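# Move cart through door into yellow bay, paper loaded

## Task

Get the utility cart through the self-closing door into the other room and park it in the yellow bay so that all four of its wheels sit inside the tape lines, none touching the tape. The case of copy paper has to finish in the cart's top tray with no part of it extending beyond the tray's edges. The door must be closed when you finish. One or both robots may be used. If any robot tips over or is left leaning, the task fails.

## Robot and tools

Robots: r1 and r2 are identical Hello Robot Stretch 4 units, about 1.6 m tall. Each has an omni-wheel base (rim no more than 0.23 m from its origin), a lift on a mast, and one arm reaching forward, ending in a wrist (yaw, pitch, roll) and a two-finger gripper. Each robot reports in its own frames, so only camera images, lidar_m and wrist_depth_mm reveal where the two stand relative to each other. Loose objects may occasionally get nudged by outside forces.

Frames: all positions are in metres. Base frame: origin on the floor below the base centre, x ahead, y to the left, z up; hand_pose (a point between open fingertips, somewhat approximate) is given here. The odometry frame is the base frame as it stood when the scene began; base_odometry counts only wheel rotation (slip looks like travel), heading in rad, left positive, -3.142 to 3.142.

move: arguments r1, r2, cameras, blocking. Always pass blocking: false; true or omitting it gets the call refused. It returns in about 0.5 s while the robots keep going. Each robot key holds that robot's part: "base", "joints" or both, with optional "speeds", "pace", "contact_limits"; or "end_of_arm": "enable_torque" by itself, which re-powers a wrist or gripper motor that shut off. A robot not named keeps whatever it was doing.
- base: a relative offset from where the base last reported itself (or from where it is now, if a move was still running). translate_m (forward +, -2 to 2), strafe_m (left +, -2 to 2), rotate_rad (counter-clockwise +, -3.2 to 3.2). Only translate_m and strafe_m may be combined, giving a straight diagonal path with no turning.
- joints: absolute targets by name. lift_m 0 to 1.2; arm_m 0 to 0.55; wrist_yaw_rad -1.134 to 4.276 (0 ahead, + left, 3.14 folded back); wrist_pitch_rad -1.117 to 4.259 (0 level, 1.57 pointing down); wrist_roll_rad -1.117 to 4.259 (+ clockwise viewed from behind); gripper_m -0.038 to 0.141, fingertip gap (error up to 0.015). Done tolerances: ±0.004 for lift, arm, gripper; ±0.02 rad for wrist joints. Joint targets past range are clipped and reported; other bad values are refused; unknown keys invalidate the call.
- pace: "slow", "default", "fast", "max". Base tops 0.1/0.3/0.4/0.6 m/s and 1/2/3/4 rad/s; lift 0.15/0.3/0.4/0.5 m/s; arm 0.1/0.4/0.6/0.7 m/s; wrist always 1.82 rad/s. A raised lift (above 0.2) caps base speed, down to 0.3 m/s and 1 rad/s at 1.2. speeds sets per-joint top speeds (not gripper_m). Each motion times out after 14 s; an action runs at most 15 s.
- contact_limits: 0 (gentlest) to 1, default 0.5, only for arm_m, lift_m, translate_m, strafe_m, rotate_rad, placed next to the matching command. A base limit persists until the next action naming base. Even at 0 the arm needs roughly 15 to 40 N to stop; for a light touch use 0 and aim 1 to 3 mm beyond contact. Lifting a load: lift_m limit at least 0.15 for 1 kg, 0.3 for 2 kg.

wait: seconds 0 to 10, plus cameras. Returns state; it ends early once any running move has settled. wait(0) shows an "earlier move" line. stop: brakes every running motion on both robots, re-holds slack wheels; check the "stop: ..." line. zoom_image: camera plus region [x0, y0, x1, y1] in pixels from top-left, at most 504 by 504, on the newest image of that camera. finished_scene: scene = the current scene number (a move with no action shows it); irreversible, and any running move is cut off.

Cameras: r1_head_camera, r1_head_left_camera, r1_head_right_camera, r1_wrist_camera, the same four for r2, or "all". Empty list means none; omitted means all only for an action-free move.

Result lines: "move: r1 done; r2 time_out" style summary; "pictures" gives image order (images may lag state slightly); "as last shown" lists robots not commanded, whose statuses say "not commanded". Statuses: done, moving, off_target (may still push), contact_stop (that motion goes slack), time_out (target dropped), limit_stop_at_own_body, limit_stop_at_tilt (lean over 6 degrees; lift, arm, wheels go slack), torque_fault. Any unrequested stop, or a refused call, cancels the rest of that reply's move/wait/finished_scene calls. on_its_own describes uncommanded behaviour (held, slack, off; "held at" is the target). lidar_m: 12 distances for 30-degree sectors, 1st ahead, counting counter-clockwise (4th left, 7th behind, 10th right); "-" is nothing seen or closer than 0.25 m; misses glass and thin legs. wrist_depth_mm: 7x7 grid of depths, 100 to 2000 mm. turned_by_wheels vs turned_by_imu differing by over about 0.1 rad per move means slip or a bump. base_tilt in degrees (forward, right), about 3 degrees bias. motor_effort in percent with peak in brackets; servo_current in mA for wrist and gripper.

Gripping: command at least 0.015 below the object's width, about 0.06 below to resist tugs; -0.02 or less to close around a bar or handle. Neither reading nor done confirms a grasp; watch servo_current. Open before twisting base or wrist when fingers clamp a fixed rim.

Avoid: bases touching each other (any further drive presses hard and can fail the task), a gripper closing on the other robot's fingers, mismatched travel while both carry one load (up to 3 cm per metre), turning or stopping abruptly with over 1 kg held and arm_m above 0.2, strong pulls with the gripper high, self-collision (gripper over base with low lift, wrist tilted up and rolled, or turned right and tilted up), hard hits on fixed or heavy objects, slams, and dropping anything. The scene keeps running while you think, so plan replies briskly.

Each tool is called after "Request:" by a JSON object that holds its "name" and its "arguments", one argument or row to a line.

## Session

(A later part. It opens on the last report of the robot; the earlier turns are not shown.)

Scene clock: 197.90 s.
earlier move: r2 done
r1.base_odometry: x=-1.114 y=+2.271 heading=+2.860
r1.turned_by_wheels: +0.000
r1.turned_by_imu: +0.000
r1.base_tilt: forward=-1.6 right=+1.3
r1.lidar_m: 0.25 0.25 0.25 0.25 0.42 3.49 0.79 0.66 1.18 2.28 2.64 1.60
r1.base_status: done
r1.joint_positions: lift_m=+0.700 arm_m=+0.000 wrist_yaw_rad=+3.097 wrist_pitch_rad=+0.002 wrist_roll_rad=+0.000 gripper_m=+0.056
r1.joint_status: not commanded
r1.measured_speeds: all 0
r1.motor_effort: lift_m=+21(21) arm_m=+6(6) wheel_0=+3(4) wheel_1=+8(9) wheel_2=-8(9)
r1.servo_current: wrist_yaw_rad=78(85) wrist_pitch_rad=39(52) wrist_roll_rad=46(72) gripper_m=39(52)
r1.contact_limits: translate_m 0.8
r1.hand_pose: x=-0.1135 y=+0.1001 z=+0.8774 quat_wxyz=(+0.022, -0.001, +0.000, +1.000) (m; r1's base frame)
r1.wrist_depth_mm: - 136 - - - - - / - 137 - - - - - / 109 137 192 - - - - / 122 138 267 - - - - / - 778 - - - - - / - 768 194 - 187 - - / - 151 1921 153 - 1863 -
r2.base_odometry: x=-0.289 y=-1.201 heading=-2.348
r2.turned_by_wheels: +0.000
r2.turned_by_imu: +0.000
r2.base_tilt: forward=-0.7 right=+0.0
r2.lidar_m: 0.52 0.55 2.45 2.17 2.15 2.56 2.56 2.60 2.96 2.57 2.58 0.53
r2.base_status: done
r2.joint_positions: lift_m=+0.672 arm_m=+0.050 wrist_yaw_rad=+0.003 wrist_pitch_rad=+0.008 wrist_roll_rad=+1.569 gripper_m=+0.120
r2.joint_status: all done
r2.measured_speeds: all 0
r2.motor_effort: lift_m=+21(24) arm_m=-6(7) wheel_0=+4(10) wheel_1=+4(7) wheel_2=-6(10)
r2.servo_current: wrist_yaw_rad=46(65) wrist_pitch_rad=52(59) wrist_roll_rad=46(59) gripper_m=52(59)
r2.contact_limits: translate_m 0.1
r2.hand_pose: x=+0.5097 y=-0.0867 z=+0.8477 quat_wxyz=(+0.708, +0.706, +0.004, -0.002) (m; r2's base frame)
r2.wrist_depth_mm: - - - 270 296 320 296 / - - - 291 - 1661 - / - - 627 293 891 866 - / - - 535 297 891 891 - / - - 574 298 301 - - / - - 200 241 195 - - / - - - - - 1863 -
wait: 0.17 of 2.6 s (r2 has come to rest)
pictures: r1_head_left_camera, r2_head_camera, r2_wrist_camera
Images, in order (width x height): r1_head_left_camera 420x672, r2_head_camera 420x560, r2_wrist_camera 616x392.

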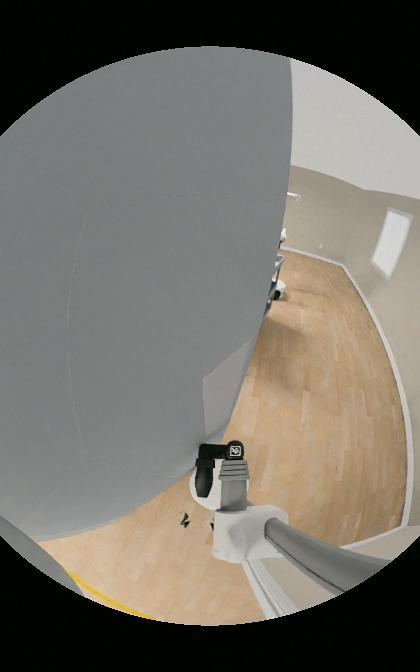

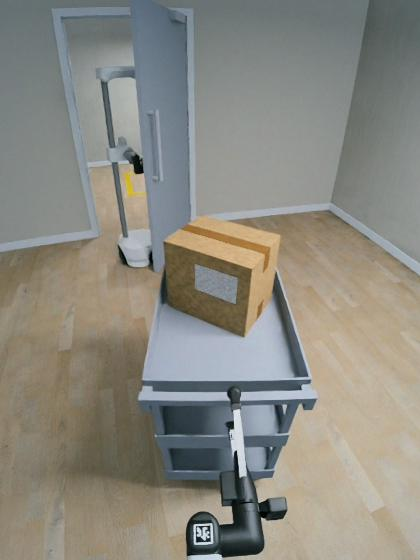

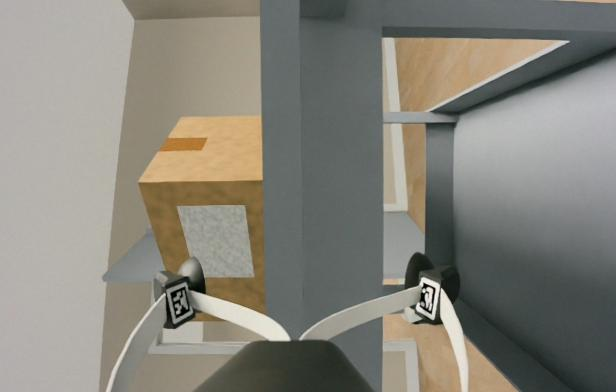

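Request:
{"name": "move", "arguments": {
  "blocking": false,
  "r1": {"base":{"translate_m":0.22,"strafe_m":0.62},"pace":"slow","contact_limits":{"translate_m":0.8}},
  "r2": {"base":{"translate_m":0.085},"joints":{"lift_m":0.69},"pace":"slow","contact_limits":{"translate_m":0.2}}
}}

Request:
{"name": "wait", "arguments": {
  "seconds": 2,
  "cameras": ["r2_wrist_camera","r2_head_camera"]
}}

Scene clock: 211.13 s.
move: r1 moving; r2 moving
r1.base_odometry: x=-1.121 y=+2.261 heading=+2.860
r1.turned_by_wheels: +0.000
r1.turned_by_imu: -0.001
r1.base_tilt: forward=-1.6 right=+1.3
r1.lidar_m: 0.25 0.25 0.25 0.25 0.41 3.49 3.51 0.70 1.18 2.28 2.67 1.55
r1.base_status: translate_m moving; strafe_m moving
r1.joint_positions: lift_m=+0.700 arm_m=+0.000 wrist_yaw_rad=+3.094 wrist_pitch_rad=+0.002 wrist_roll_rad=+0.000 gripper_m=+0.056
r1.joint_status: not commanded
r1.measured_speeds: translate_m=+0.017 strafe_m=+0.046 rotate_rad=+0.002 lift_m=+0.000 arm_m=+0.000 wrist_yaw_rad=-0.009 wrist_pitch_rad=+0.000 wrist_roll_rad=+0.000
r1.motor_effort: lift_m=+21(21) arm_m=+6(6) wheel_0=-14(14) wheel_1=+11(12) wheel_2=-8(11)
r1.servo_current: wrist_yaw_rad=65(65) wrist_pitch_rad=39(46) wrist_roll_rad=52(65) gripper_m=46(52)
r1.contact_limits: translate_m 0.8
r1.hand_pose: x=-0.1132 y=+0.1009 z=+0.8774 quat_wxyz=(+0.024, -0.001, +0.000, +1.000) (m; r1's base frame)
r1.wrist_depth_mm: - 136 - - - - - / - 137 - - - - - / 110 137 199 - - - - / 122 138 - - - - - / - 820 - - - - - / - 820 193 - 187 - - / - 152 1921 154 - 1921 -
r2.base_odometry: x=-0.298 y=-1.209 heading=-2.348
r2.turned_by_wheels: +0.000
r2.turned_by_imu: +0.001
r2.base_tilt: forward=-0.7 right=+0.1
r2.lidar_m: 0.49 0.54 2.47 2.13 2.16 2.57 2.60 2.61 2.96 2.59 2.59 0.51
r2.base_status: translate_m moving
r2.joint_positions: lift_m=+0.689 arm_m=+0.050 wrist_yaw_rad=+0.003 wrist_pitch_rad=+0.008 wrist_roll_rad=+1.569 gripper_m=+0.120
r2.joint_status: lift_m moving
r2.measured_speeds: translate_m=+0.048 strafe_m=-0.001 rotate_rad=-0.001 lift_m=+0.023 arm_m=+0.000 wrist_yaw_rad=+0.000 wrist_pitch_rad=+0.000 wrist_roll_rad=+0.000
r2.motor_effort: lift_m=+22(24) arm_m=-7(7) wheel_0=+10(10) wheel_1=+7(7) wheel_2=-10(10)
r2.servo_current: wrist_yaw_rad=46(65) wrist_pitch_rad=46(52) wrist_roll_rad=65(65) gripper_m=52(59)
r2.contact_limits: translate_m 0.2
r2.hand_pose: x=+0.5097 y=-0.0867 z=+0.8648 quat_wxyz=(+0.708, +0.706, +0.004, -0.002) (m; r2's base frame)
r2.wrist_depth_mm: - - - 272 281 1366 296 / - - - 281 282 1661 - / - - 603 283 285 - - / - - 517 286 287 - - / - - 559 229 289 - - / - - 200 229 198 - - / - - - - - 1808 -
pictures: none

Scene clock: 212.77 s.
earlier move: r1 moving; r2 done
r1.base_odometry: x=-1.210 y=+2.138 heading=+2.860
r1.turned_by_wheels: +0.000
r1.turned_by_imu: +0.001
r1.base_tilt: forward=-1.6 right=+1.3
r1.lidar_m: 0.28 0.25 - 0.25 0.30 3.49 3.50 0.77 1.19 2.44 2.82 1.40
r1.base_status: translate_m moving; strafe_m moving
r1.joint_positions: lift_m=+0.700 arm_m=+0.000 wrist_yaw_rad=+3.092 wrist_pitch_rad=+0.002 wrist_roll_rad=+0.000 gripper_m=+0.056
r1.joint_status: not commanded
r1.measured_speeds: translate_m=+0.033 strafe_m=+0.092 rotate_rad=-0.003 lift_m=+0.000 arm_m=+0.000 wrist_yaw_rad=+0.000 wrist_pitch_rad=+0.000 wrist_roll_rad=+0.000
r1.motor_effort: lift_m=+21(21) arm_m=+5(6) wheel_0=-13(15) wheel_1=+10(15) wheel_2=-8(11)
r1.servo_current: wrist_yaw_rad=52(65) wrist_pitch_rad=46(52) wrist_roll_rad=59(65) gripper_m=46(52)
r1.contact_limits: translate_m 0.8
r1.hand_pose: x=-0.1129 y=+0.1016 z=+0.8774 quat_wxyz=(+0.025, -0.001, +0.000, +1.000) (m; r1's base frame)
r1.wrist_depth_mm: - 137 - - - - - / - 137 - - - - - / 109 137 203 - - - - / 124 138 - - - - - / 809 - - - - - - / 854 - 194 - 187 - - / - 866 1921 153 - 1921 -
r2.base_odometry: x=-0.349 y=-1.261 heading=-2.348
r2.turned_by_wheels: +0.000
r2.turned_by_imu: +0.000
r2.base_tilt: forward=-0.6 right=+0.0
r2.lidar_m: 0.45 0.49 2.52 2.17 2.19 2.58 2.66 2.69 2.93 2.57 2.58 0.46
r2.base_status: done
r2.joint_positions: lift_m=+0.690 arm_m=+0.050 wrist_yaw_rad=-0.001 wrist_pitch_rad=+0.008 wrist_roll_rad=+1.570 gripper_m=+0.120
r2.joint_status: all done
r2.measured_speeds: all 0
r2.motor_effort: lift_m=+21(24) arm_m=+4(7) wheel_0=+5(10) wheel_1=+5(7) wheel_2=-6(14)
r2.servo_current: wrist_yaw_rad=46(65) wrist_pitch_rad=52(59) wrist_roll_rad=39(65) gripper_m=52(59)
r2.contact_limits: translate_m 0.2
r2.hand_pose: x=+0.5092 y=-0.0877 z=+0.8658 quat_wxyz=(+0.708, +0.707, +0.002, -0.003) (m; r2's base frame)
r2.wrist_depth_mm: - - - 173 233 1661 1229 / - - - 174 233 1537 - / - - 530 175 235 831 - / - - 469 175 236 831 - / - - 512 176 236 831 - / - - 200 177 237 - - / - - - - 238 1863 -
wait: 1.63 of 2 s (r2 has come to rest)
pictures: r2_head_camera, r2_wrist_camera
Images, in order (width x height): r2_head_camera 420x560, r2_wrist_camera 616x392.

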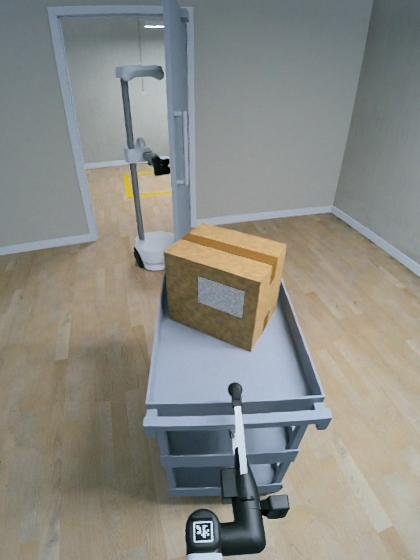

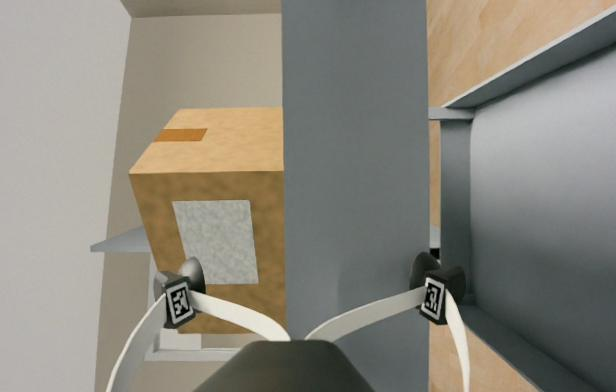

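Request:
{"name": "move", "arguments": {
  "blocking": false,
  "r2": {"base":{"translate_m":0.008},"joints":{"gripper_m":-0.035},"contact_limits":{"translate_m":0.2}}
}}

Request:
{"name": "wait", "arguments": {
  "seconds": 1
}}

Request:
{"name": "wait", "arguments": {
  "seconds": 1.5,
  "cameras": ["r2_wrist_camera","r2_head_camera","r1_head_left_camera","r2_head_left_camera"]
}}

Scene clock: 219.97 s.
earlier move: r1 contact_stop
move: r2 moving
r1.base_odometry: x=-1.393 y=+1.916 heading=+2.932
r1.turned_by_wheels: +0.072
r1.turned_by_imu: +0.073
r1.base_tilt: forward=-1.6 right=+1.3
r1.lidar_m: 0.38 0.25 0.25 0.25 0.25 0.42 3.59 1.03 1.49 2.70 3.25 1.40
r1.base_status: translate_m contact_stop; strafe_m contact_stop
r1.joint_positions: lift_m=+0.700 arm_m=+0.000 wrist_yaw_rad=+3.092 wrist_pitch_rad=+0.002 wrist_roll_rad=+0.000 gripper_m=+0.056
r1.joint_status: not commanded
r1.measured_speeds: translate_m=-0.002 strafe_m=-0.011 rotate_rad=+0.009 lift_m=+0.000 arm_m=+0.000 wrist_yaw_rad=+0.000 wrist_pitch_rad=+0.000 wrist_roll_rad=+0.000
r1.on_its_own: the wheels are slack since a contact_stop
r1.motor_effort: lift_m=+21(21) arm_m=+4(4) wheel_0=+0(1) wheel_1=-1(1) wheel_2=-1(1)
r1.servo_current: wrist_yaw_rad=52(72) wrist_pitch_rad=46(46) wrist_roll_rad=39(52) gripper_m=39(46)
r1.contact_limits: translate_m 0.8
r1.hand_pose: x=-0.1128 y=+0.1017 z=+0.8774 quat_wxyz=(+0.025, -0.001, +0.000, +1.000) (m; r1's base frame)
r1.wrist_depth_mm: 136 138 - - - 357 196 / 110 138 - - - 324 198 / 116 139 253 - - 327 200 / 136 150 - - - 329 201 / 991 - - - - 330 202 / 1042 - 194 - 187 330 202 / 1042 1983 1921 153 - 262 200
r2.base_odometry: x=-0.354 y=-1.266 heading=-2.348
r2.turned_by_wheels: +0.000
r2.turned_by_imu: +0.001
r2.base_tilt: forward=-0.6 right=+0.1
r2.lidar_m: 0.42 0.48 2.48 2.18 2.18 2.60 2.68 2.68 2.95 2.56 2.58 0.47
r2.base_status: translate_m moving
r2.joint_positions: lift_m=+0.690 arm_m=+0.050 wrist_yaw_rad=-0.001 wrist_pitch_rad=+0.008 wrist_roll_rad=+1.570 gripper_m=+0.106
r2.joint_status: gripper_m moving
r2.measured_speeds: all 0
r2.motor_effort: lift_m=+20(21) arm_m=+4(4) wheel_0=+4(9) wheel_1=+6(8) wheel_2=-7(12)
r2.servo_current: wrist_yaw_rad=52(52) wrist_pitch_rad=52(59) wrist_roll_rad=52(59) gripper_m=150(150)
r2.contact_limits: translate_m 0.2
r2.hand_pose: x=+0.5092 y=-0.0877 z=+0.8658 quat_wxyz=(+0.708, +0.707, +0.002, -0.003) (m; r2's base frame)
r2.wrist_depth_mm: - - - 167 227 1618 1138 / - - - 167 229 788 - / - - 521 168 229 798 - / - 480 459 229 230 842 - / - - 500 170 231 820 - / - - 198 170 214 - - / - - - - 233 1756 -
pictures: none

not run: a stop that you did not command came earlier in this reply.

not run: a stop that you did not command came earlier in this reply.

Request:
{"name": "wait", "arguments": {
  "seconds": 1.2,
  "cameras": ["r2_wrist_camera","r2_head_camera","r1_head_left_camera","r2_head_left_camera","r1_head_right_camera"]
}}

Scene clock: 222.10 s.
earlier move: r1 contact_stop; r2 done
r1.base_odometry: x=-1.385 y=+1.936 heading=+2.952
r1.turned_by_wheels: +0.020
r1.turned_by_imu: +0.020
r1.base_tilt: forward=-1.6 right=+1.3
r1.lidar_m: 0.39 0.25 - 0.25 0.25 0.45 3.60 1.00 1.56 2.70 3.29 1.37
r1.base_status: translate_m contact_stop (by the wheels' count: +0.162 of +0.220); strafe_m contact_stop (by the wheels' count: +0.397 of +0.620)
r1.joint_positions: lift_m=+0.700 arm_m=+0.000 wrist_yaw_rad=+3.092 wrist_pitch_rad=+0.002 wrist_roll_rad=+0.000 gripper_m=+0.056
r1.joint_status: not commanded
r1.measured_speeds: all 0
r1.on_its_own: the wheels are slack since a contact_stop
r1.motor_effort: lift_m=+21(21) arm_m=+4(4) wheel_0=+0(1) wheel_1=+0(1) wheel_2=+0(1)
r1.servo_current: wrist_yaw_rad=65(72) wrist_pitch_rad=39(46) wrist_roll_rad=59(72) gripper_m=46(46)
r1.contact_limits: translate_m 0.8
r1.hand_pose: x=-0.1128 y=+0.1017 z=+0.8774 quat_wxyz=(+0.025, -0.001, +0.000, +1.000) (m; r1's base frame)
r1.wrist_depth_mm: 136 138 - - - 394 217 / 109 138 - - - 397 221 / 116 139 254 - - 402 223 / 136 150 - - - 404 225 / 976 - - - - 410 224 / 976 - 193 - 187 351 224 / 946 1863 1921 153 - 272 223
r2.base_odometry: x=-0.354 y=-1.266 heading=-2.348
r2.turned_by_wheels: +0.000
r2.turned_by_imu: +0.000
r2.base_tilt: forward=-0.7 right=+0.0
r2.lidar_m: 0.44 0.50 2.51 2.18 2.18 2.56 2.67 2.68 2.93 2.56 2.55 0.47
r2.base_status: done
r2.joint_positions: lift_m=+0.690 arm_m=+0.050 wrist_yaw_rad=+0.000 wrist_pitch_rad=+0.012 wrist_roll_rad=+1.570 gripper_m=-0.033
r2.joint_status: all done
r2.measured_speeds: all 0
r2.motor_effort: lift_m=+20(21) arm_m=+4(4) wheel_0=+2(9) wheel_1=+5(8) wheel_2=-3(12)
r2.servo_current: wrist_yaw_rad=52(59) wrist_pitch_rad=59(98) wrist_roll_rad=33(59) gripper_m=124(325)
r2.contact_limits: translate_m 0.2
r2.hand_pose: x=+0.5093 y=-0.0873 z=+0.8647 quat_wxyz=(+0.708, +0.707, +0.004, -0.004) (m; r2's base frame)
r2.wrist_depth_mm: - - - 169 229 1618 1138 / - - - 171 230 759 - / - - 500 172 232 842 - / - 492 473 173 233 831 - / - - 525 173 234 842 - / - - 183 174 178 - - / - - - - 236 1499 -
wait: 0.00 of 1.2 s (r1 and r2 have come to rest)
pictures: r1_head_left_camera, r1_head_right_camera, r2_head_camera, r2_head_left_camera, r2_wrist_camera
Images, in order (width x height): r1_head_left_camera 420x672, r1_head_right_camera 420x672, r2_head_camera 420x560, r2_head_left_camera 420x672, r2_wrist_camera 616x392.

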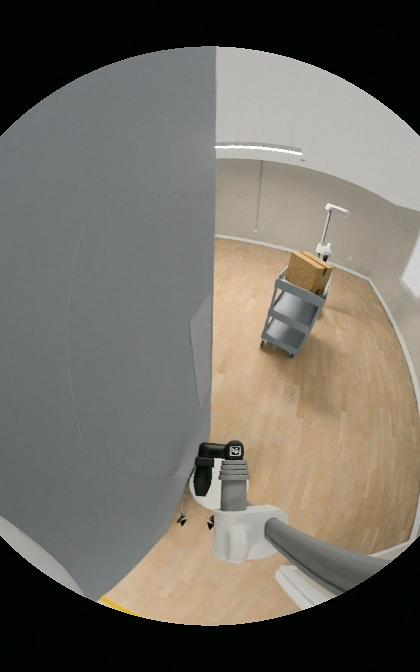

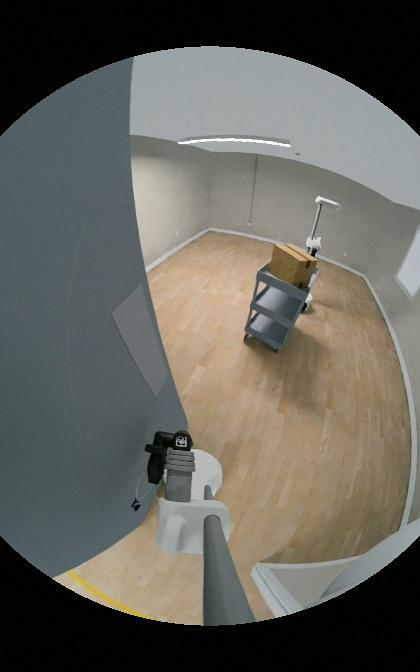

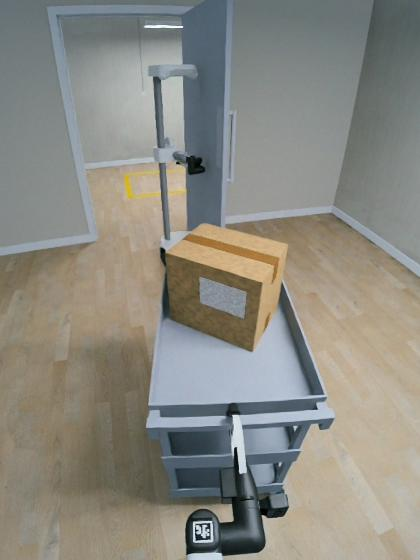

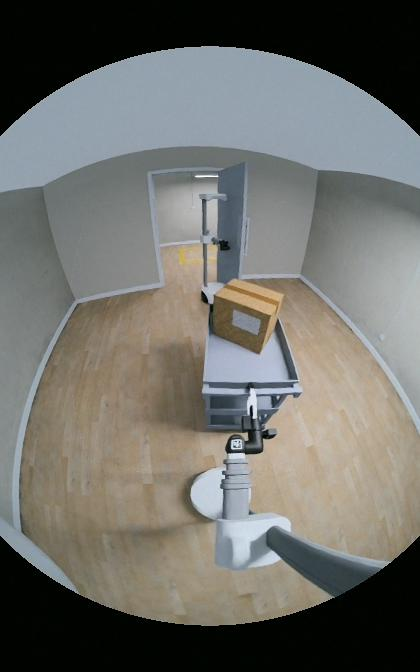

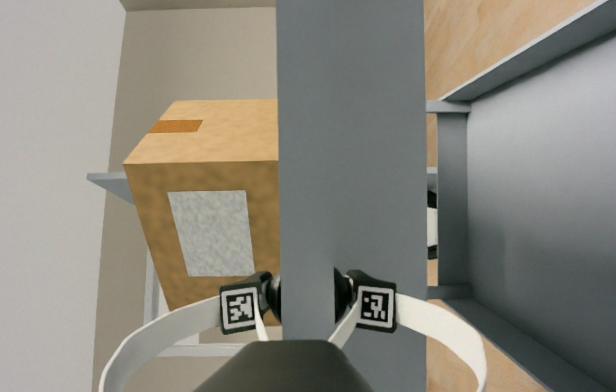

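Request:
{"name": "move", "arguments": {
  "blocking": false,
  "r1": {"base":{"translate_m":0.27},"pace":"slow","contact_limits":{"translate_m":0.9}}
}}

Request:
{"name": "wait", "arguments": {
  "seconds": 3.4,
  "cameras": ["r2_head_camera","r1_head_left_camera","r1_head_right_camera"]
}}

Scene clock: 234.37 s.
move: r1 moving
r1.base_odometry: x=-1.397 y=+1.939 heading=+2.953
r1.turned_by_wheels: +0.001
r1.turned_by_imu: +0.000
r1.base_tilt: forward=-1.6 right=+1.3
r1.lidar_m: 0.40 0.25 - 0.25 0.25 0.46 3.60 1.02 1.61 2.70 3.31 1.38
r1.base_status: translate_m moving
r1.joint_positions: lift_m=+0.700 arm_m=+0.000 wrist_yaw_rad=+3.092 wrist_pitch_rad=+0.002 wrist_roll_rad=+0.000 gripper_m=+0.056
r1.joint_status: not commanded
r1.measured_speeds: translate_m=+0.048 strafe_m=+0.000 rotate_rad=+0.001 lift_m=+0.000 arm_m=+0.000 wrist_yaw_rad=+0.000 wrist_pitch_rad=+0.000 wrist_roll_rad=+0.000
r1.motor_effort: lift_m=+21(21) arm_m=+4(4) wheel_0=+1(4) wheel_1=+9(12) wheel_2=-7(10)
r1.servo_current: wrist_yaw_rad=39(59) wrist_pitch_rad=39(46) wrist_roll_rad=59(59) gripper_m=33(46)
r1.contact_limits: translate_m 0.9
r1.hand_pose: x=-0.1128 y=+0.1017 z=+0.8774 quat_wxyz=(+0.025, -0.001, +0.000, +1.000) (m; r1's base frame)
r1.wrist_depth_mm: 136 138 - - - 384 216 / 109 138 - - - 394 218 / 116 139 253 - - 394 221 / 135 149 - - - 399 223 / 960 - - - - 397 223 / 991 - 194 - 187 343 222 / - 1921 1921 153 - 268 220
r2: as last shown
r2.base_tilt: forward=-0.7 right=+0.1
r2.lidar_m: 0.45 0.47 2.53 2.18 2.17 2.57 2.66 2.69 2.97 2.57 2.58 0.48
r2.motor_effort: lift_m=+20(20) arm_m=+4(4) wheel_0=+2(2) wheel_1=+4(5) wheel_2=-2(3)
r2.servo_current: wrist_yaw_rad=46(52) wrist_pitch_rad=65(65) wrist_roll_rad=52(59) gripper_m=124(130)
r2.contact_limits: translate_m 0.2
r2.wrist_depth_mm: - - - 170 229 1618 1118 / - - - 171 231 768 - / - - 500 171 232 831 - / - 492 473 173 233 854 - / - - 530 173 234 842 - / - - 184 174 178 - - / - - - - 236 1430 -
pictures: none

Scene clock: 237.77 s.
earlier move: r1 moving
r1.base_odometry: x=-1.650 y=+1.987 heading=+2.953
r1.turned_by_wheels: +0.000
r1.turned_by_imu: +0.000
r1.base_tilt: forward=-1.6 right=+1.3
r1.lidar_m: 3.43 0.25 0.25 - 0.25 0.36 3.83 1.23 2.20 2.76 3.44 1.17
r1.base_status: translate_m moving
r1.joint_positions: lift_m=+0.700 arm_m=+0.000 wrist_yaw_rad=+3.092 wrist_pitch_rad=+0.002 wrist_roll_rad=+0.000 gripper_m=+0.056
r1.joint_status: not commanded
r1.measured_speeds: all 0
r1.motor_effort: lift_m=+21(21) arm_m=+4(4) wheel_0=-1(5) wheel_1=+6(14) wheel_2=-2(10)
r1.servo_current: wrist_yaw_rad=39(72) wrist_pitch_rad=39(52) wrist_roll_rad=59(65) gripper_m=39(52)
r1.contact_limits: translate_m 0.9
r1.hand_pose: x=-0.1128 y=+0.1017 z=+0.8774 quat_wxyz=(+0.025, -0.001, +0.000, +1.000) (m; r1's base frame)
r1.wrist_depth_mm: 136 138 - - - 287 186 / 109 139 - - - 291 187 / 116 139 253 - - 291 189 / 136 150 - - - 297 190 / - - - - - 297 190 / - - 194 - 187 296 190 / - 1205 1921 153 842 240 189
r2.base_odometry: x=-0.354 y=-1.266 heading=-2.348
r2.turned_by_wheels: +0.000
r2.turned_by_imu: +0.000
r2.base_tilt: forward=-0.7 right=+0.0
r2.lidar_m: 0.44 0.45 2.52 2.19 2.17 2.57 2.69 2.70 2.95 2.54 2.58 0.47
r2.base_status: not commanded
r2.joint_positions: lift_m=+0.690 arm_m=+0.050 wrist_yaw_rad=+0.000 wrist_pitch_rad=+0.012 wrist_roll_rad=+1.570 gripper_m=-0.033
r2.joint_status: not commanded
r2.measured_speeds: all 0
r2.motor_effort: lift_m=+20(20) arm_m=+4(4) wheel_0=+2(3) wheel_1=+4(5) wheel_2=-3(3)
r2.servo_current: wrist_yaw_rad=39(65) wrist_pitch_rad=65(72) wrist_roll_rad=39(59) gripper_m=124(130)
r2.contact_limits: translate_m 0.2
r2.hand_pose: x=+0.5093 y=-0.0873 z=+0.8647 quat_wxyz=(+0.708, +0.707, +0.004, -0.004) (m; r2's base frame)
r2.wrist_depth_mm: - - - 170 229 1661 1138 / - - - 170 231 759 - / - - 500 172 231 831 - / - - 473 172 233 831 - / - - 525 173 234 842 - / - - 183 174 177 - - / - - - - 236 1499 -
wait: 3.40 s; no rest
pictures: r1_head_left_camera, r1_head_right_camera, r2_head_camera
Images, in order (width x height): r1_head_left_camera 420x672, r1_head_right_camera 420x672, r2_head_camera 420x560.

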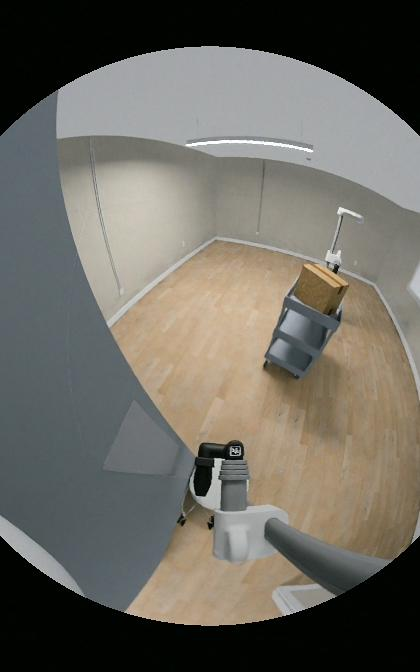

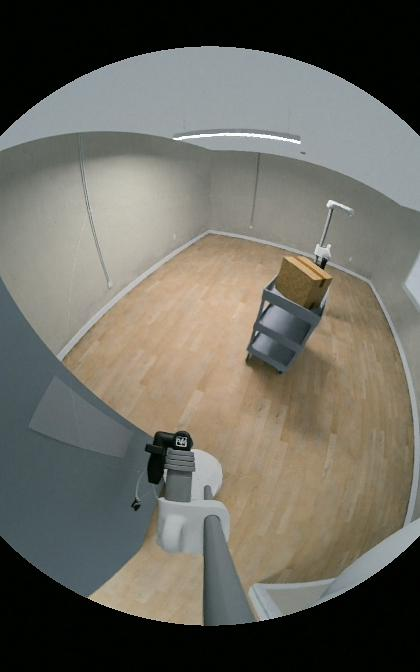

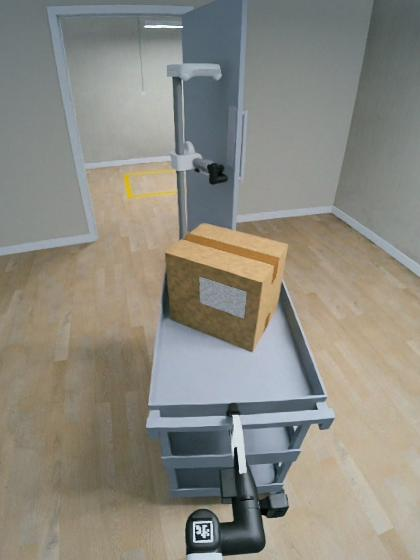

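Request:
{"name": "move", "arguments": {
  "blocking": false,
  "r1": {"base":{"translate_m":0.08,"strafe_m":0.26},"pace":"slow","contact_limits":{"translate_m":0.9}}
}}

Request:
{"name": "wait", "arguments": {
  "seconds": 3.5,
  "cameras": ["r2_head_camera","r1_head_left_camera"]
}}

Scene clock: 243.70 s.
earlier move: r1 done
move: r1 moving
r1.base_odometry: x=-1.656 y=+1.976 heading=+2.952
r1.turned_by_wheels: +0.000
r1.turned_by_imu: +0.000
r1.base_tilt: forward=-1.6 right=+1.3
r1.lidar_m: 3.39 0.25 0.25 - 0.25 0.39 3.84 1.28 2.17 2.78 3.46 1.15
r1.base_status: translate_m moving; strafe_m moving
r1.joint_positions: lift_m=+0.700 arm_m=+0.000 wrist_yaw_rad=+3.092 wrist_pitch_rad=+0.002 wrist_roll_rad=+0.000 gripper_m=+0.056
r1.joint_status: not commanded
r1.measured_speeds: translate_m=+0.014 strafe_m=+0.048 rotate_rad=-0.002 lift_m=+0.000 arm_m=+0.000 wrist_yaw_rad=+0.000 wrist_pitch_rad=+0.000 wrist_roll_rad=+0.000
r1.motor_effort: lift_m=+21(21) arm_m=+4(4) wheel_0=-10(10) wheel_1=+10(13) wheel_2=-5(6)
r1.servo_current: wrist_yaw_rad=65(65) wrist_pitch_rad=39(46) wrist_roll_rad=39(65) gripper_m=39(46)
r1.contact_limits: translate_m 0.9
r1.hand_pose: x=-0.1128 y=+0.1017 z=+0.8774 quat_wxyz=(+0.025, -0.001, +0.000, +1.000) (m; r1's base frame)
r1.wrist_depth_mm: 136 138 - - - 278 182 / 110 138 - - - 282 183 / 116 139 253 - - 286 186 / 136 149 - - - 289 186 / - - - - - 287 186 / - - 193 - 187 286 186 / - 1229 1863 153 768 216 186
r2: as last shown
r2.lidar_m: 0.43 0.48 2.50 2.18 2.18 2.58 2.67 2.70 2.94 2.56 2.56 0.48
r2.motor_effort: lift_m=+20(20) arm_m=+4(4) wheel_0=+2(3) wheel_1=+5(5) wheel_2=-3(3)
r2.servo_current: wrist_yaw_rad=39(59) wrist_pitch_rad=65(65) wrist_roll_rad=46(52) gripper_m=117(124)
r2.contact_limits: translate_m 0.2
r2.wrist_depth_mm: - - - 170 230 1618 1160 / - - - 171 231 759 - / - - 500 172 231 831 - / - - 473 173 233 831 - / - - 525 173 235 842 - / - - 183 174 178 - - / - - - - 236 1499 -
pictures: none

Scene clock: 245.17 s.
earlier move: r1 contact_stop
r1.base_odometry: x=-1.678 y=+1.934 heading=+2.984
r1.turned_by_wheels: +0.031
r1.turned_by_imu: +0.026
r1.base_tilt: forward=-1.6 right=+1.3
r1.lidar_m: 3.26 0.25 0.25 - 0.25 0.37 3.85 1.26 2.32 2.84 3.51 1.16
r1.base_status: translate_m contact_stop (by the wheels' count: +0.017 of +0.080); strafe_m contact_stop (by the wheels' count: +0.058 of +0.260)
r1.joint_positions: lift_m=+0.700 arm_m=+0.000 wrist_yaw_rad=+3.091 wrist_pitch_rad=+0.002 wrist_roll_rad=+0.000 gripper_m=+0.056
r1.joint_status: not commanded
r1.measured_speeds: all 0
r1.on_its_own: the wheels are slack since a contact_stop
r1.motor_effort: lift_m=+21(21) arm_m=-4(4) wheel_0=+0(30) wheel_1=+0(35) wheel_2=+0(16)
r1.servo_current: wrist_yaw_rad=52(72) wrist_pitch_rad=46(52) wrist_roll_rad=52(72) gripper_m=39(46)
r1.contact_limits: translate_m 0.9
r1.hand_pose: x=-0.1127 y=+0.1020 z=+0.8774 quat_wxyz=(+0.025, -0.001, +0.000, +1.000) (m; r1's base frame)
r1.wrist_depth_mm: 136 138 - - - 271 178 / 112 139 - - - 274 180 / 116 139 259 - - 276 181 / 136 157 - - - 279 182 / - - - - - 278 183 / - - 194 - 187 279 183 / - 1229 1921 154 723 211 181
r2.base_odometry: x=-0.354 y=-1.266 heading=-2.348
r2.turned_by_wheels: +0.000
r2.turned_by_imu: +0.000
r2.base_tilt: forward=-0.6 right=+0.1
r2.lidar_m: 0.41 0.49 2.50 2.19 2.18 2.58 2.67 2.67 2.93 2.58 2.56 0.47
r2.base_status: not commanded
r2.joint_positions: lift_m=+0.690 arm_m=+0.050 wrist_yaw_rad=+0.000 wrist_pitch_rad=+0.012 wrist_roll_rad=+1.570 gripper_m=-0.033
r2.joint_status: not commanded
r2.measured_speeds: all 0
r2.motor_effort: lift_m=+20(20) arm_m=+4(4) wheel_0=+2(3) wheel_1=+4(5) wheel_2=-2(3)
r2.servo_current: wrist_yaw_rad=39(59) wrist_pitch_rad=59(72) wrist_roll_rad=39(65) gripper_m=124(130)
r2.contact_limits: translate_m 0.2
r2.hand_pose: x=+0.5093 y=-0.0873 z=+0.8647 quat_wxyz=(+0.708, +0.707, +0.004, -0.004) (m; r2's base frame)
r2.wrist_depth_mm: - - - 170 229 1618 1138 / - - - 171 230 768 - / - - 500 171 231 831 - / - - 477 173 233 842 - / - - 521 173 234 842 - / - - 183 174 178 - - / - - - - 236 1499 -
wait: 1.47 of 3.5 s (r1 has come to rest)
pictures: r1_head_left_camera, r2_head_camera
Images, in order (width x height): r1_head_left_camera 420x672, r2_head_camera 420x560.

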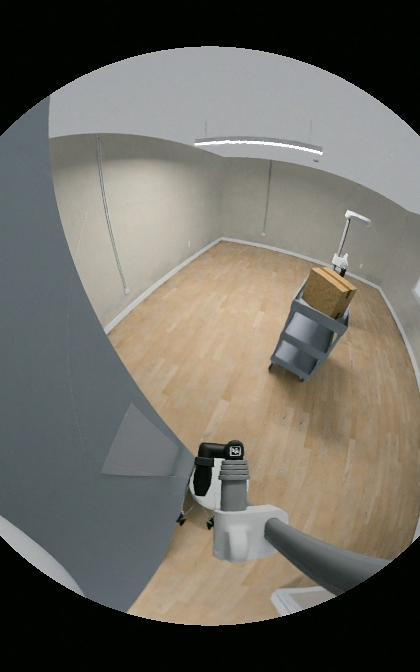

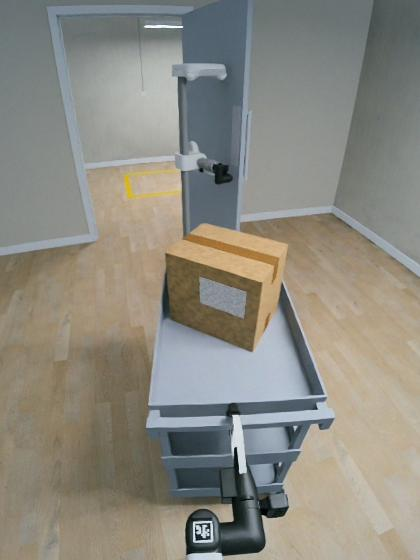

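Request:
{"name": "move", "arguments": {
  "blocking": false,
  "r1": {"base":{"translate_m":0.2,"strafe_m":-0.02},"pace":"slow","contact_limits":{"translate_m":0.8}}
}}

Request:
{"name": "wait", "arguments": {
  "seconds": 2.6,
  "cameras": ["r2_head_camera","r1_head_left_camera","r2_head_left_camera"]
}}

Scene clock: 257.60 s.
move: r1 moving
r1.base_odometry: x=-1.690 y=+1.937 heading=+2.984
r1.turned_by_wheels: +0.000
r1.turned_by_imu: +0.000
r1.base_tilt: forward=-1.6 right=+1.3
r1.lidar_m: 3.26 0.26 0.26 - 0.25 0.37 3.87 1.27 2.39 2.82 1.20 1.13
r1.base_status: translate_m moving; strafe_m moving
r1.joint_positions: lift_m=+0.700 arm_m=+0.000 wrist_yaw_rad=+3.091 wrist_pitch_rad=+0.002 wrist_roll_rad=+0.000 gripper_m=+0.056
r1.joint_status: not commanded
r1.measured_speeds: translate_m=+0.048 strafe_m=-0.005 rotate_rad=-0.002 lift_m=+0.000 arm_m=+0.000 wrist_yaw_rad=+0.000 wrist_pitch_rad=+0.000 wrist_roll_rad=+0.000
r1.motor_effort: lift_m=+21(21) arm_m=-4(4) wheel_0=+4(7) wheel_1=+9(10) wheel_2=-8(8)
r1.servo_current: wrist_yaw_rad=46(59) wrist_pitch_rad=39(52) wrist_roll_rad=59(59) gripper_m=46(46)
r1.contact_limits: translate_m 0.8
r1.hand_pose: x=-0.1127 y=+0.1020 z=+0.8774 quat_wxyz=(+0.025, -0.001, +0.000, +1.000) (m; r1's base frame)
r1.wrist_depth_mm: 136 138 - - - 271 178 / 112 139 - - - 272 179 / 116 139 260 - - 276 182 / 136 156 - - - 279 181 / - - - - - 278 182 / - - 193 - 188 277 181 / - 1281 1921 153 723 211 181
r2: as last shown
r2.base_tilt: forward=-0.7 right=+0.1
r2.lidar_m: 0.43 0.49 2.51 2.18 2.20 2.59 2.67 2.69 2.92 2.56 2.58 0.47
r2.motor_effort: lift_m=+20(20) arm_m=+4(4) wheel_0=+2(2) wheel_1=+4(5) wheel_2=-2(3)
r2.servo_current: wrist_yaw_rad=39(65) wrist_pitch_rad=59(65) wrist_roll_rad=39(52) gripper_m=124(130)
r2.contact_limits: translate_m 0.2
r2.wrist_depth_mm: - - - 170 229 1576 1138 / - - - 171 230 759 - / - - 500 171 231 831 - / - - 477 173 233 831 - / - - 525 173 234 842 - / - - 183 173 178 - - / - - - - 236 1499 -
pictures: none

Scene clock: 259.00 s.
earlier move: r1 contact_stop
r1.base_odometry: x=-1.762 y=+1.964 heading=+3.015
r1.turned_by_wheels: +0.032
r1.turned_by_imu: +0.032
r1.base_tilt: forward=-1.6 right=+1.3
r1.lidar_m: 3.09 2.08 1.92 - 0.25 0.40 3.94 1.37 2.79 2.86 1.11 1.08
r1.base_status: translate_m contact_stop (by the wheels' count: +0.088 of +0.200); strafe_m contact_stop (by the wheels' count: -0.016 of -0.020)
r1.joint_positions: lift_m=+0.700 arm_m=+0.000 wrist_yaw_rad=+3.091 wrist_pitch_rad=+0.002 wrist_roll_rad=+0.000 gripper_m=+0.056
r1.joint_status: not commanded
r1.measured_speeds: all 0
r1.on_its_own: the wheels are slack since a contact_stop
r1.motor_effort: lift_m=+21(21) arm_m=-3(4) wheel_0=+0(8) wheel_1=+0(34) wheel_2=+0(15)
r1.servo_current: wrist_yaw_rad=46(78) wrist_pitch_rad=33(52) wrist_roll_rad=46(65) gripper_m=33(46)
r1.contact_limits: translate_m 0.8
r1.hand_pose: x=-0.1127 y=+0.1020 z=+0.8774 quat_wxyz=(+0.025, -0.001, +0.000, +1.000) (m; r1's base frame)
r1.wrist_depth_mm: 136 138 - - - 289 184 / 113 139 - - - 291 186 / 116 140 265 - - 297 187 / 137 159 - - - 297 188 / - - - - - 298 189 / - 1366 194 - 187 297 189 / - 164 1983 153 904 240 188
r2.base_odometry: x=-0.354 y=-1.266 heading=-2.348
r2.turned_by_wheels: +0.000
r2.turned_by_imu: +0.000
r2.base_tilt: forward=-0.6 right=+0.0
r2.lidar_m: 0.45 0.46 2.51 2.20 2.21 2.56 2.67 2.67 2.94 2.57 2.59 0.49
r2.base_status: not commanded
r2.joint_positions: lift_m=+0.690 arm_m=+0.050 wrist_yaw_rad=+0.000 wrist_pitch_rad=+0.012 wrist_roll_rad=+1.570 gripper_m=-0.033
r2.joint_status: not commanded
r2.measured_speeds: all 0
r2.motor_effort: lift_m=+20(20) arm_m=+4(4) wheel_0=+2(2) wheel_1=+5(5) wheel_2=-3(3)
r2.servo_current: wrist_yaw_rad=46(65) wrist_pitch_rad=65(72) wrist_roll_rad=46(59) gripper_m=124(130)
r2.contact_limits: translate_m 0.2
r2.hand_pose: x=+0.5093 y=-0.0873 z=+0.8647 quat_wxyz=(+0.708, +0.707, +0.004, -0.004) (m; r2's base frame)
r2.wrist_depth_mm: - - - 169 229 1618 1138 / - - - 171 230 768 - / - - 500 171 231 820 - / - - 473 173 232 831 - / - - 525 173 235 842 - / - - 183 174 178 - - / - - - - 236 1464 -
wait: 1.40 of 2.6 s (r1 has come to rest)
pictures: r1_head_left_camera, r2_head_camera, r2_head_left_camera
Images, in order (width x height): r1_head_left_camera 420x672, r2_head_camera 420x560, r2_head_left_camera 420x672.

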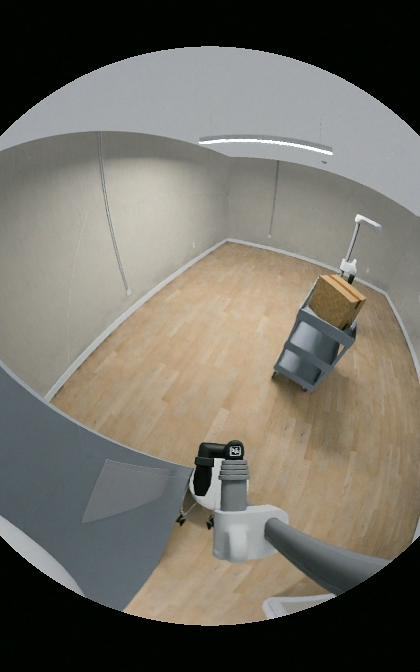

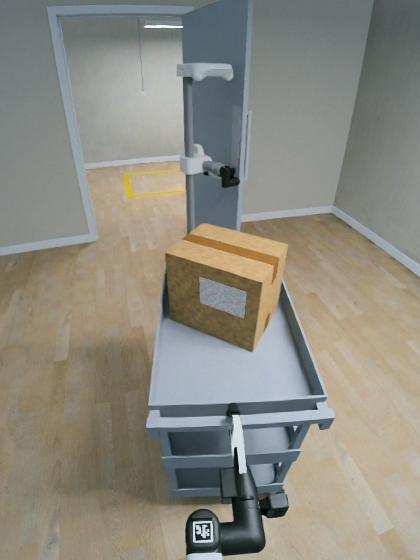

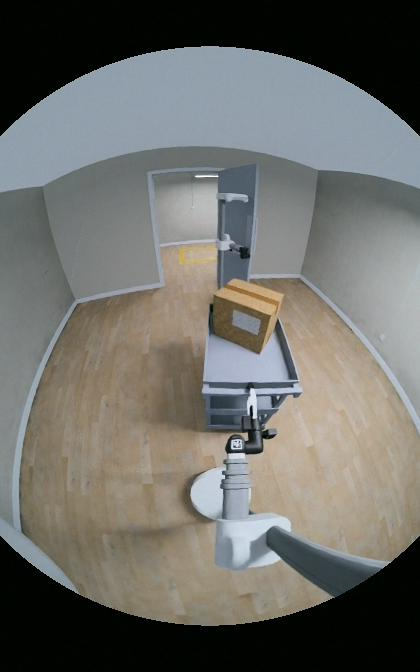

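Request:
{"name": "stop", "arguments": {

}}

Request:
{"name": "move", "arguments": {
  "blocking": false,
  "r2": {"base":{"translate_m":0.7},"pace":"slow","contact_limits":{"translate_m":0.8}}
}}

Request:
{"name": "wait", "arguments": {
  "seconds": 3,
  "cameras": ["r2_head_camera","r2_wrist_camera","r2_head_left_camera"]
}}

Request:
{"name": "wait", "arguments": {
  "seconds": 4.3,
  "cameras": ["r2_head_camera","r1_head_left_camera"]
}}

Scene clock: 282.77 s.
stop: r1's wheels hold again
r1.base_odometry: x=-1.762 y=+1.964 heading=+3.015
r1.turned_by_wheels: +0.000
r1.turned_by_imu: +0.000
r1.base_tilt: forward=-1.6 right=+1.3
r1.lidar_m: 3.11 2.09 1.94 - 0.25 0.40 3.98 1.35 2.76 2.83 1.11 1.07
r1.base_status: translate_m contact_stop (by the wheels' count: +0.088 of +0.200); strafe_m contact_stop (by the wheels' count: -0.016 of -0.020)
r1.joint_positions: lift_m=+0.700 arm_m=+0.000 wrist_yaw_rad=+3.091 wrist_pitch_rad=+0.002 wrist_roll_rad=+0.000 gripper_m=+0.056
r1.joint_status: not commanded
r1.measured_speeds: all 0
r1.motor_effort: lift_m=+21(21) arm_m=-4(4) wheel_0=+0(8) wheel_1=+0(34) wheel_2=+0(15)
r1.servo_current: wrist_yaw_rad=59(78) wrist_pitch_rad=39(52) wrist_roll_rad=46(65) gripper_m=39(46)
r1.contact_limits: translate_m 0.8
r1.hand_pose: x=-0.1127 y=+0.1020 z=+0.8774 quat_wxyz=(+0.025, -0.001, +0.000, +1.000) (m; r1's base frame)
r1.wrist_depth_mm: 136 138 - - - 290 184 / 113 139 - - - 291 186 / 116 140 266 - - 296 187 / 137 160 - - - 298 189 / - - - - - 298 189 / - 1366 193 - 189 297 189 / - 163 1983 153 904 240 187
r2.base_odometry: x=-0.354 y=-1.266 heading=-2.348
r2.turned_by_wheels: +0.000
r2.turned_by_imu: +0.000
r2.base_tilt: forward=-0.7 right=+0.0
r2.lidar_m: 0.45 0.50 2.53 2.19 2.17 2.60 2.68 2.68 2.92 2.58 2.55 0.50
r2.base_status: not commanded
r2.joint_positions: lift_m=+0.690 arm_m=+0.050 wrist_yaw_rad=+0.000 wrist_pitch_rad=+0.012 wrist_roll_rad=+1.570 gripper_m=-0.033
r2.joint_status: not commanded
r2.measured_speeds: all 0
r2.motor_effort: lift_m=+20(20) arm_m=+4(4) wheel_0=+2(2) wheel_1=+5(5) wheel_2=-2(3)
r2.servo_current: wrist_yaw_rad=46(65) wrist_pitch_rad=65(72) wrist_roll_rad=46(59) gripper_m=124(130)
r2.contact_limits: translate_m 0.2
r2.hand_pose: x=+0.5093 y=-0.0873 z=+0.8647 quat_wxyz=(+0.708, +0.707, +0.004, -0.004) (m; r2's base frame)
r2.wrist_depth_mm: - - - 169 230 1661 1138 / - - - 171 231 759 - / - - 500 171 232 831 - / - - 473 173 234 831 - / - - 525 173 236 854 - / - - 183 174 178 - - / - - - - 237 1430 -
pictures: none

Scene clock: 283.27 s.
move: r2 moving
r1: as last shown
r1.lidar_m: 3.08 2.10 1.95 - 0.25 0.41 3.95 1.33 2.76 2.85 1.07 1.08
r1.motor_effort: lift_m=+21(21) arm_m=-4(4) wheel_0=+0(1) wheel_1=+0(0) wheel_2=+0(0)
r1.servo_current: wrist_yaw_rad=59(59) wrist_pitch_rad=46(52) wrist_roll_rad=52(52) gripper_m=39(46)
r1.contact_limits: translate_m 0.8
r1.wrist_depth_mm: 136 138 - - - 290 184 / 113 139 - - - 293 186 / 116 139 265 - - 296 187 / 137 159 - - - 297 189 / - - - - - 298 189 / - 1397 194 - 187 298 189 / - 164 1921 154 917 240 187
r2.base_odometry: x=-0.363 y=-1.275 heading=-2.347
r2.turned_by_wheels: +0.000
r2.turned_by_imu: +0.000
r2.base_tilt: forward=-0.7 right=+0.1
r2.lidar_m: 0.45 0.51 2.51 2.17 2.20 2.58 2.69 2.69 2.96 2.57 2.55 0.47
r2.base_status: translate_m moving
r2.joint_positions: lift_m=+0.690 arm_m=+0.050 wrist_yaw_rad=+0.000 wrist_pitch_rad=+0.012 wrist_roll_rad=+1.570 gripper_m=-0.034
r2.joint_status: not commanded
r2.measured_speeds: translate_m=+0.046 strafe_m=+0.001 rotate_rad=-0.004 lift_m=+0.000 arm_m=+0.000 wrist_yaw_rad=+0.000 wrist_pitch_rad=+0.000 wrist_roll_rad=+0.000
r2.motor_effort: lift_m=+19(20) arm_m=+4(4) wheel_0=+7(8) wheel_1=+8(8) wheel_2=-14(14)
r2.servo_current: wrist_yaw_rad=46(52) wrist_pitch_rad=59(65) wrist_roll_rad=46(59) gripper_m=98(130)
r2.contact_limits: translate_m 0.8
r2.hand_pose: x=+0.5093 y=-0.0873 z=+0.8647 quat_wxyz=(+0.708, +0.707, +0.004, -0.004) (m; r2's base frame)
r2.wrist_depth_mm: - - - 165 225 1618 1118 / - - - 165 226 788 - / - - 504 166 227 831 - / - 477 462 167 228 831 - / - - 512 167 228 831 - / - - 186 167 178 - - / - - - - 229 1537 -
pictures: none

Scene clock: 286.27 s.
earlier move: r2 moving
r1.base_odometry: x=-1.762 y=+1.964 heading=+3.015
r1.turned_by_wheels: +0.000
r1.turned_by_imu: +0.000
r1.base_tilt: forward=-1.5 right=+1.3
r1.lidar_m: 3.08 2.09 1.95 - 0.25 0.40 3.95 1.33 2.78 2.84 0.80 0.78
r1.base_status: not commanded
r1.joint_positions: lift_m=+0.700 arm_m=+0.000 wrist_yaw_rad=+3.091 wrist_pitch_rad=+0.002 wrist_roll_rad=+0.000 gripper_m=+0.056
r1.joint_status: not commanded
r1.measured_speeds: all 0
r1.motor_effort: lift_m=+21(21) arm_m=-4(4) wheel_0=+0(1) wheel_1=+0(0) wheel_2=+0(0)
r1.servo_current: wrist_yaw_rad=46(72) wrist_pitch_rad=39(52) wrist_roll_rad=65(72) gripper_m=33(52)
r1.contact_limits: translate_m 0.8
r1.hand_pose: x=-0.1127 y=+0.1020 z=+0.8774 quat_wxyz=(+0.025, -0.001, +0.000, +1.000) (m; r1's base frame)
r1.wrist_depth_mm: 136 139 - - - 289 184 / 113 139 - - - 293 186 / 117 139 265 - - 297 187 / 137 159 - - - 297 189 / - - - - - 300 189 / - 1366 193 - 189 297 188 / - 164 1983 153 904 240 187
r2.base_odometry: x=-0.564 y=-1.481 heading=-2.347
r2.turned_by_wheels: +0.000
r2.turned_by_imu: +0.001
r2.base_tilt: forward=-0.7 right=+0.0
r2.lidar_m: 0.43 0.45 2.61 2.26 2.26 2.65 2.98 2.99 2.87 2.50 2.48 0.47
r2.base_status: translate_m moving
r2.joint_positions: lift_m=+0.690 arm_m=+0.050 wrist_yaw_rad=+0.000 wrist_pitch_rad=+0.012 wrist_roll_rad=+1.570 gripper_m=-0.034
r2.joint_status: not commanded
r2.measured_speeds: translate_m=+0.100 strafe_m=+0.002 rotate_rad=-0.003 lift_m=+0.000 arm_m=+0.000 wrist_yaw_rad=+0.000 wrist_pitch_rad=+0.000 wrist_roll_rad=+0.000
r2.motor_effort: lift_m=+20(20) arm_m=+4(4) wheel_0=+11(14) wheel_1=+5(9) wheel_2=-9(15)
r2.servo_current: wrist_yaw_rad=52(59) wrist_pitch_rad=65(72) wrist_roll_rad=46(59) gripper_m=98(130)
r2.contact_limits: translate_m 0.8
r2.hand_pose: x=+0.5092 y=-0.0875 z=+0.8647 quat_wxyz=(+0.708, +0.707, +0.004, -0.004) (m; r2's base frame)
r2.wrist_depth_mm: - - - 159 220 1576 - / - - - 161 222 788 - / - 500 469 163 224 820 - / - 480 469 165 225 831 - / - - 525 167 229 831 - / - - 186 167 179 - - / - - - - 233 1464 496
wait: 3.00 s; no rest
pictures: r2_head_camera, r2_head_left_camera, r2_wrist_camera
Images, in order (width x height): r2_head_camera 420x560, r2_head_left_camera 420x672, r2_wrist_camera 616x392.

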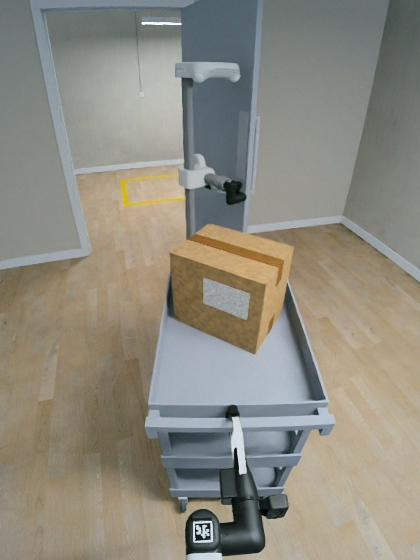

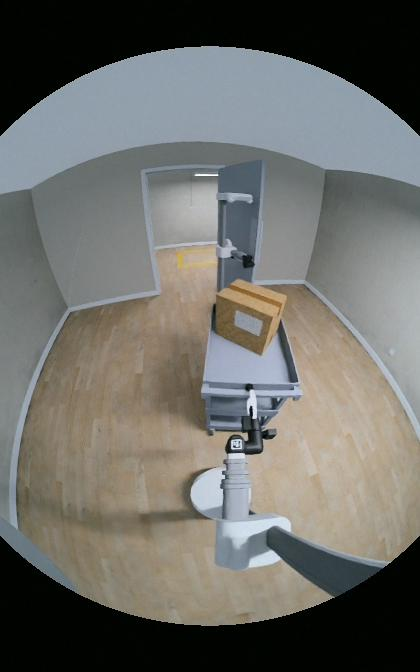

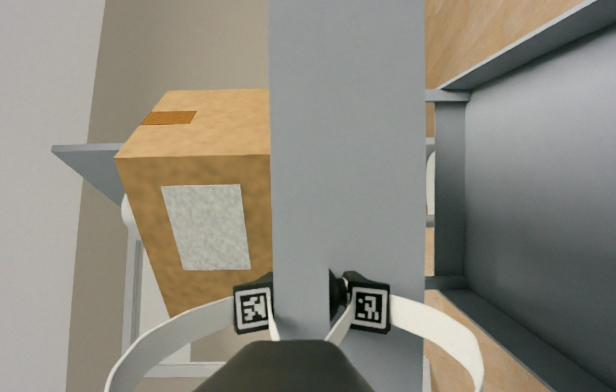

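Scene clock: 290.57 s.
earlier move: r2 moving
r1.base_odometry: x=-1.762 y=+1.964 heading=+3.015
r1.turned_by_wheels: +0.000
r1.turned_by_imu: +0.000
r1.base_tilt: forward=-1.6 right=+1.3
r1.lidar_m: 0.45 2.10 1.93 - 0.25 0.37 3.96 1.36 2.78 2.85 0.41 0.39
r1.base_status: not commanded
r1.joint_positions: lift_m=+0.700 arm_m=+0.000 wrist_yaw_rad=+3.091 wrist_pitch_rad=+0.002 wrist_roll_rad=+0.000 gripper_m=+0.056
r1.joint_status: not commanded
r1.measured_speeds: all 0
r1.motor_effort: lift_m=+21(21) arm_m=-4(4) wheel_0=+0(1) wheel_1=+0(0) wheel_2=+0(0)
r1.servo_current: wrist_yaw_rad=59(72) wrist_pitch_rad=46(52) wrist_roll_rad=46(72) gripper_m=39(52)
r1.contact_limits: translate_m 0.8
r1.hand_pose: x=-0.1127 y=+0.1020 z=+0.8774 quat_wxyz=(+0.025, -0.001, +0.000, +1.000) (m; r1's base frame)
r1.wrist_depth_mm: 136 138 - - - 290 185 / 113 139 - - - 291 186 / 116 139 265 - - 296 188 / 137 159 - - - 298 189 / - - - - - 298 190 / - 1366 193 - 188 298 188 / - 164 1921 153 904 240 187
r2.base_odometry: x=-0.843 y=-1.764 heading=-2.347
r2.turned_by_wheels: +0.000
r2.turned_by_imu: +0.002
r2.base_tilt: forward=-0.7 right=+0.1
r2.lidar_m: 0.42 0.48 2.69 2.35 2.35 2.75 3.35 3.35 2.75 2.38 2.41 0.48
r2.base_status: translate_m moving
r2.joint_positions: lift_m=+0.690 arm_m=+0.050 wrist_yaw_rad=+0.000 wrist_pitch_rad=+0.012 wrist_roll_rad=+1.570 gripper_m=-0.034
r2.joint_status: not commanded
r2.measured_speeds: translate_m=+0.022 strafe_m=+0.000 rotate_rad=+0.000 lift_m=+0.000 arm_m=+0.000 wrist_yaw_rad=+0.000 wrist_pitch_rad=+0.000 wrist_roll_rad=+0.000
r2.motor_effort: lift_m=+20(20) arm_m=+4(5) wheel_0=+2(14) wheel_1=+4(9) wheel_2=-5(15)
r2.servo_current: wrist_yaw_rad=52(59) wrist_pitch_rad=65(72) wrist_roll_rad=52(65) gripper_m=98(130)
r2.contact_limits: translate_m 0.8
r2.hand_pose: x=+0.5092 y=-0.0875 z=+0.8647 quat_wxyz=(+0.708, +0.707, +0.004, -0.004) (m; r2's base frame)
r2.wrist_depth_mm: - - - 163 223 1576 500 / - - - 164 224 788 - / - 521 492 165 226 831 - / - 462 466 167 228 842 - / - 1205 517 168 229 831 - / - - 186 168 178 - - / - - - - 232 1464 -
wait: 4.30 s; no rest
pictures: r1_head_left_camera, r2_head_camera
Images, in order (width x height): r1_head_left_camera 420x672, r2_head_camera 420x560.

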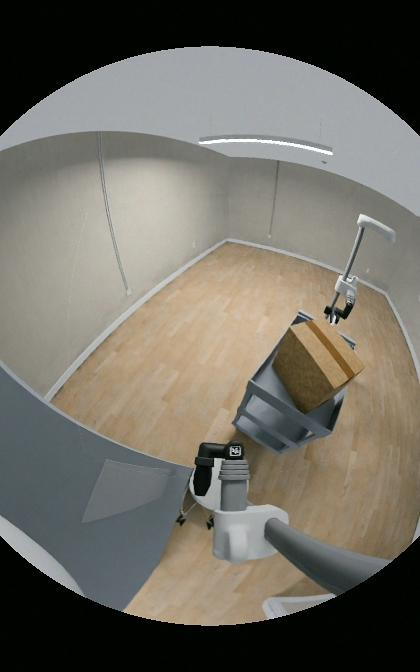

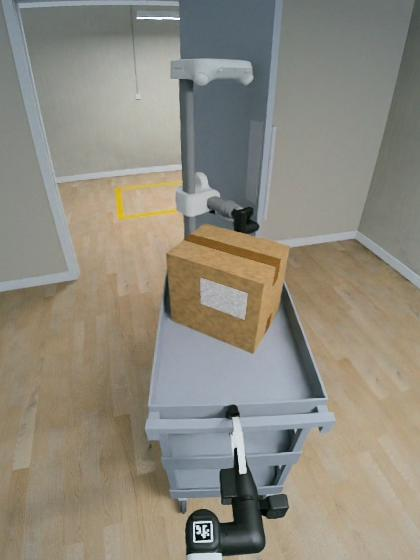

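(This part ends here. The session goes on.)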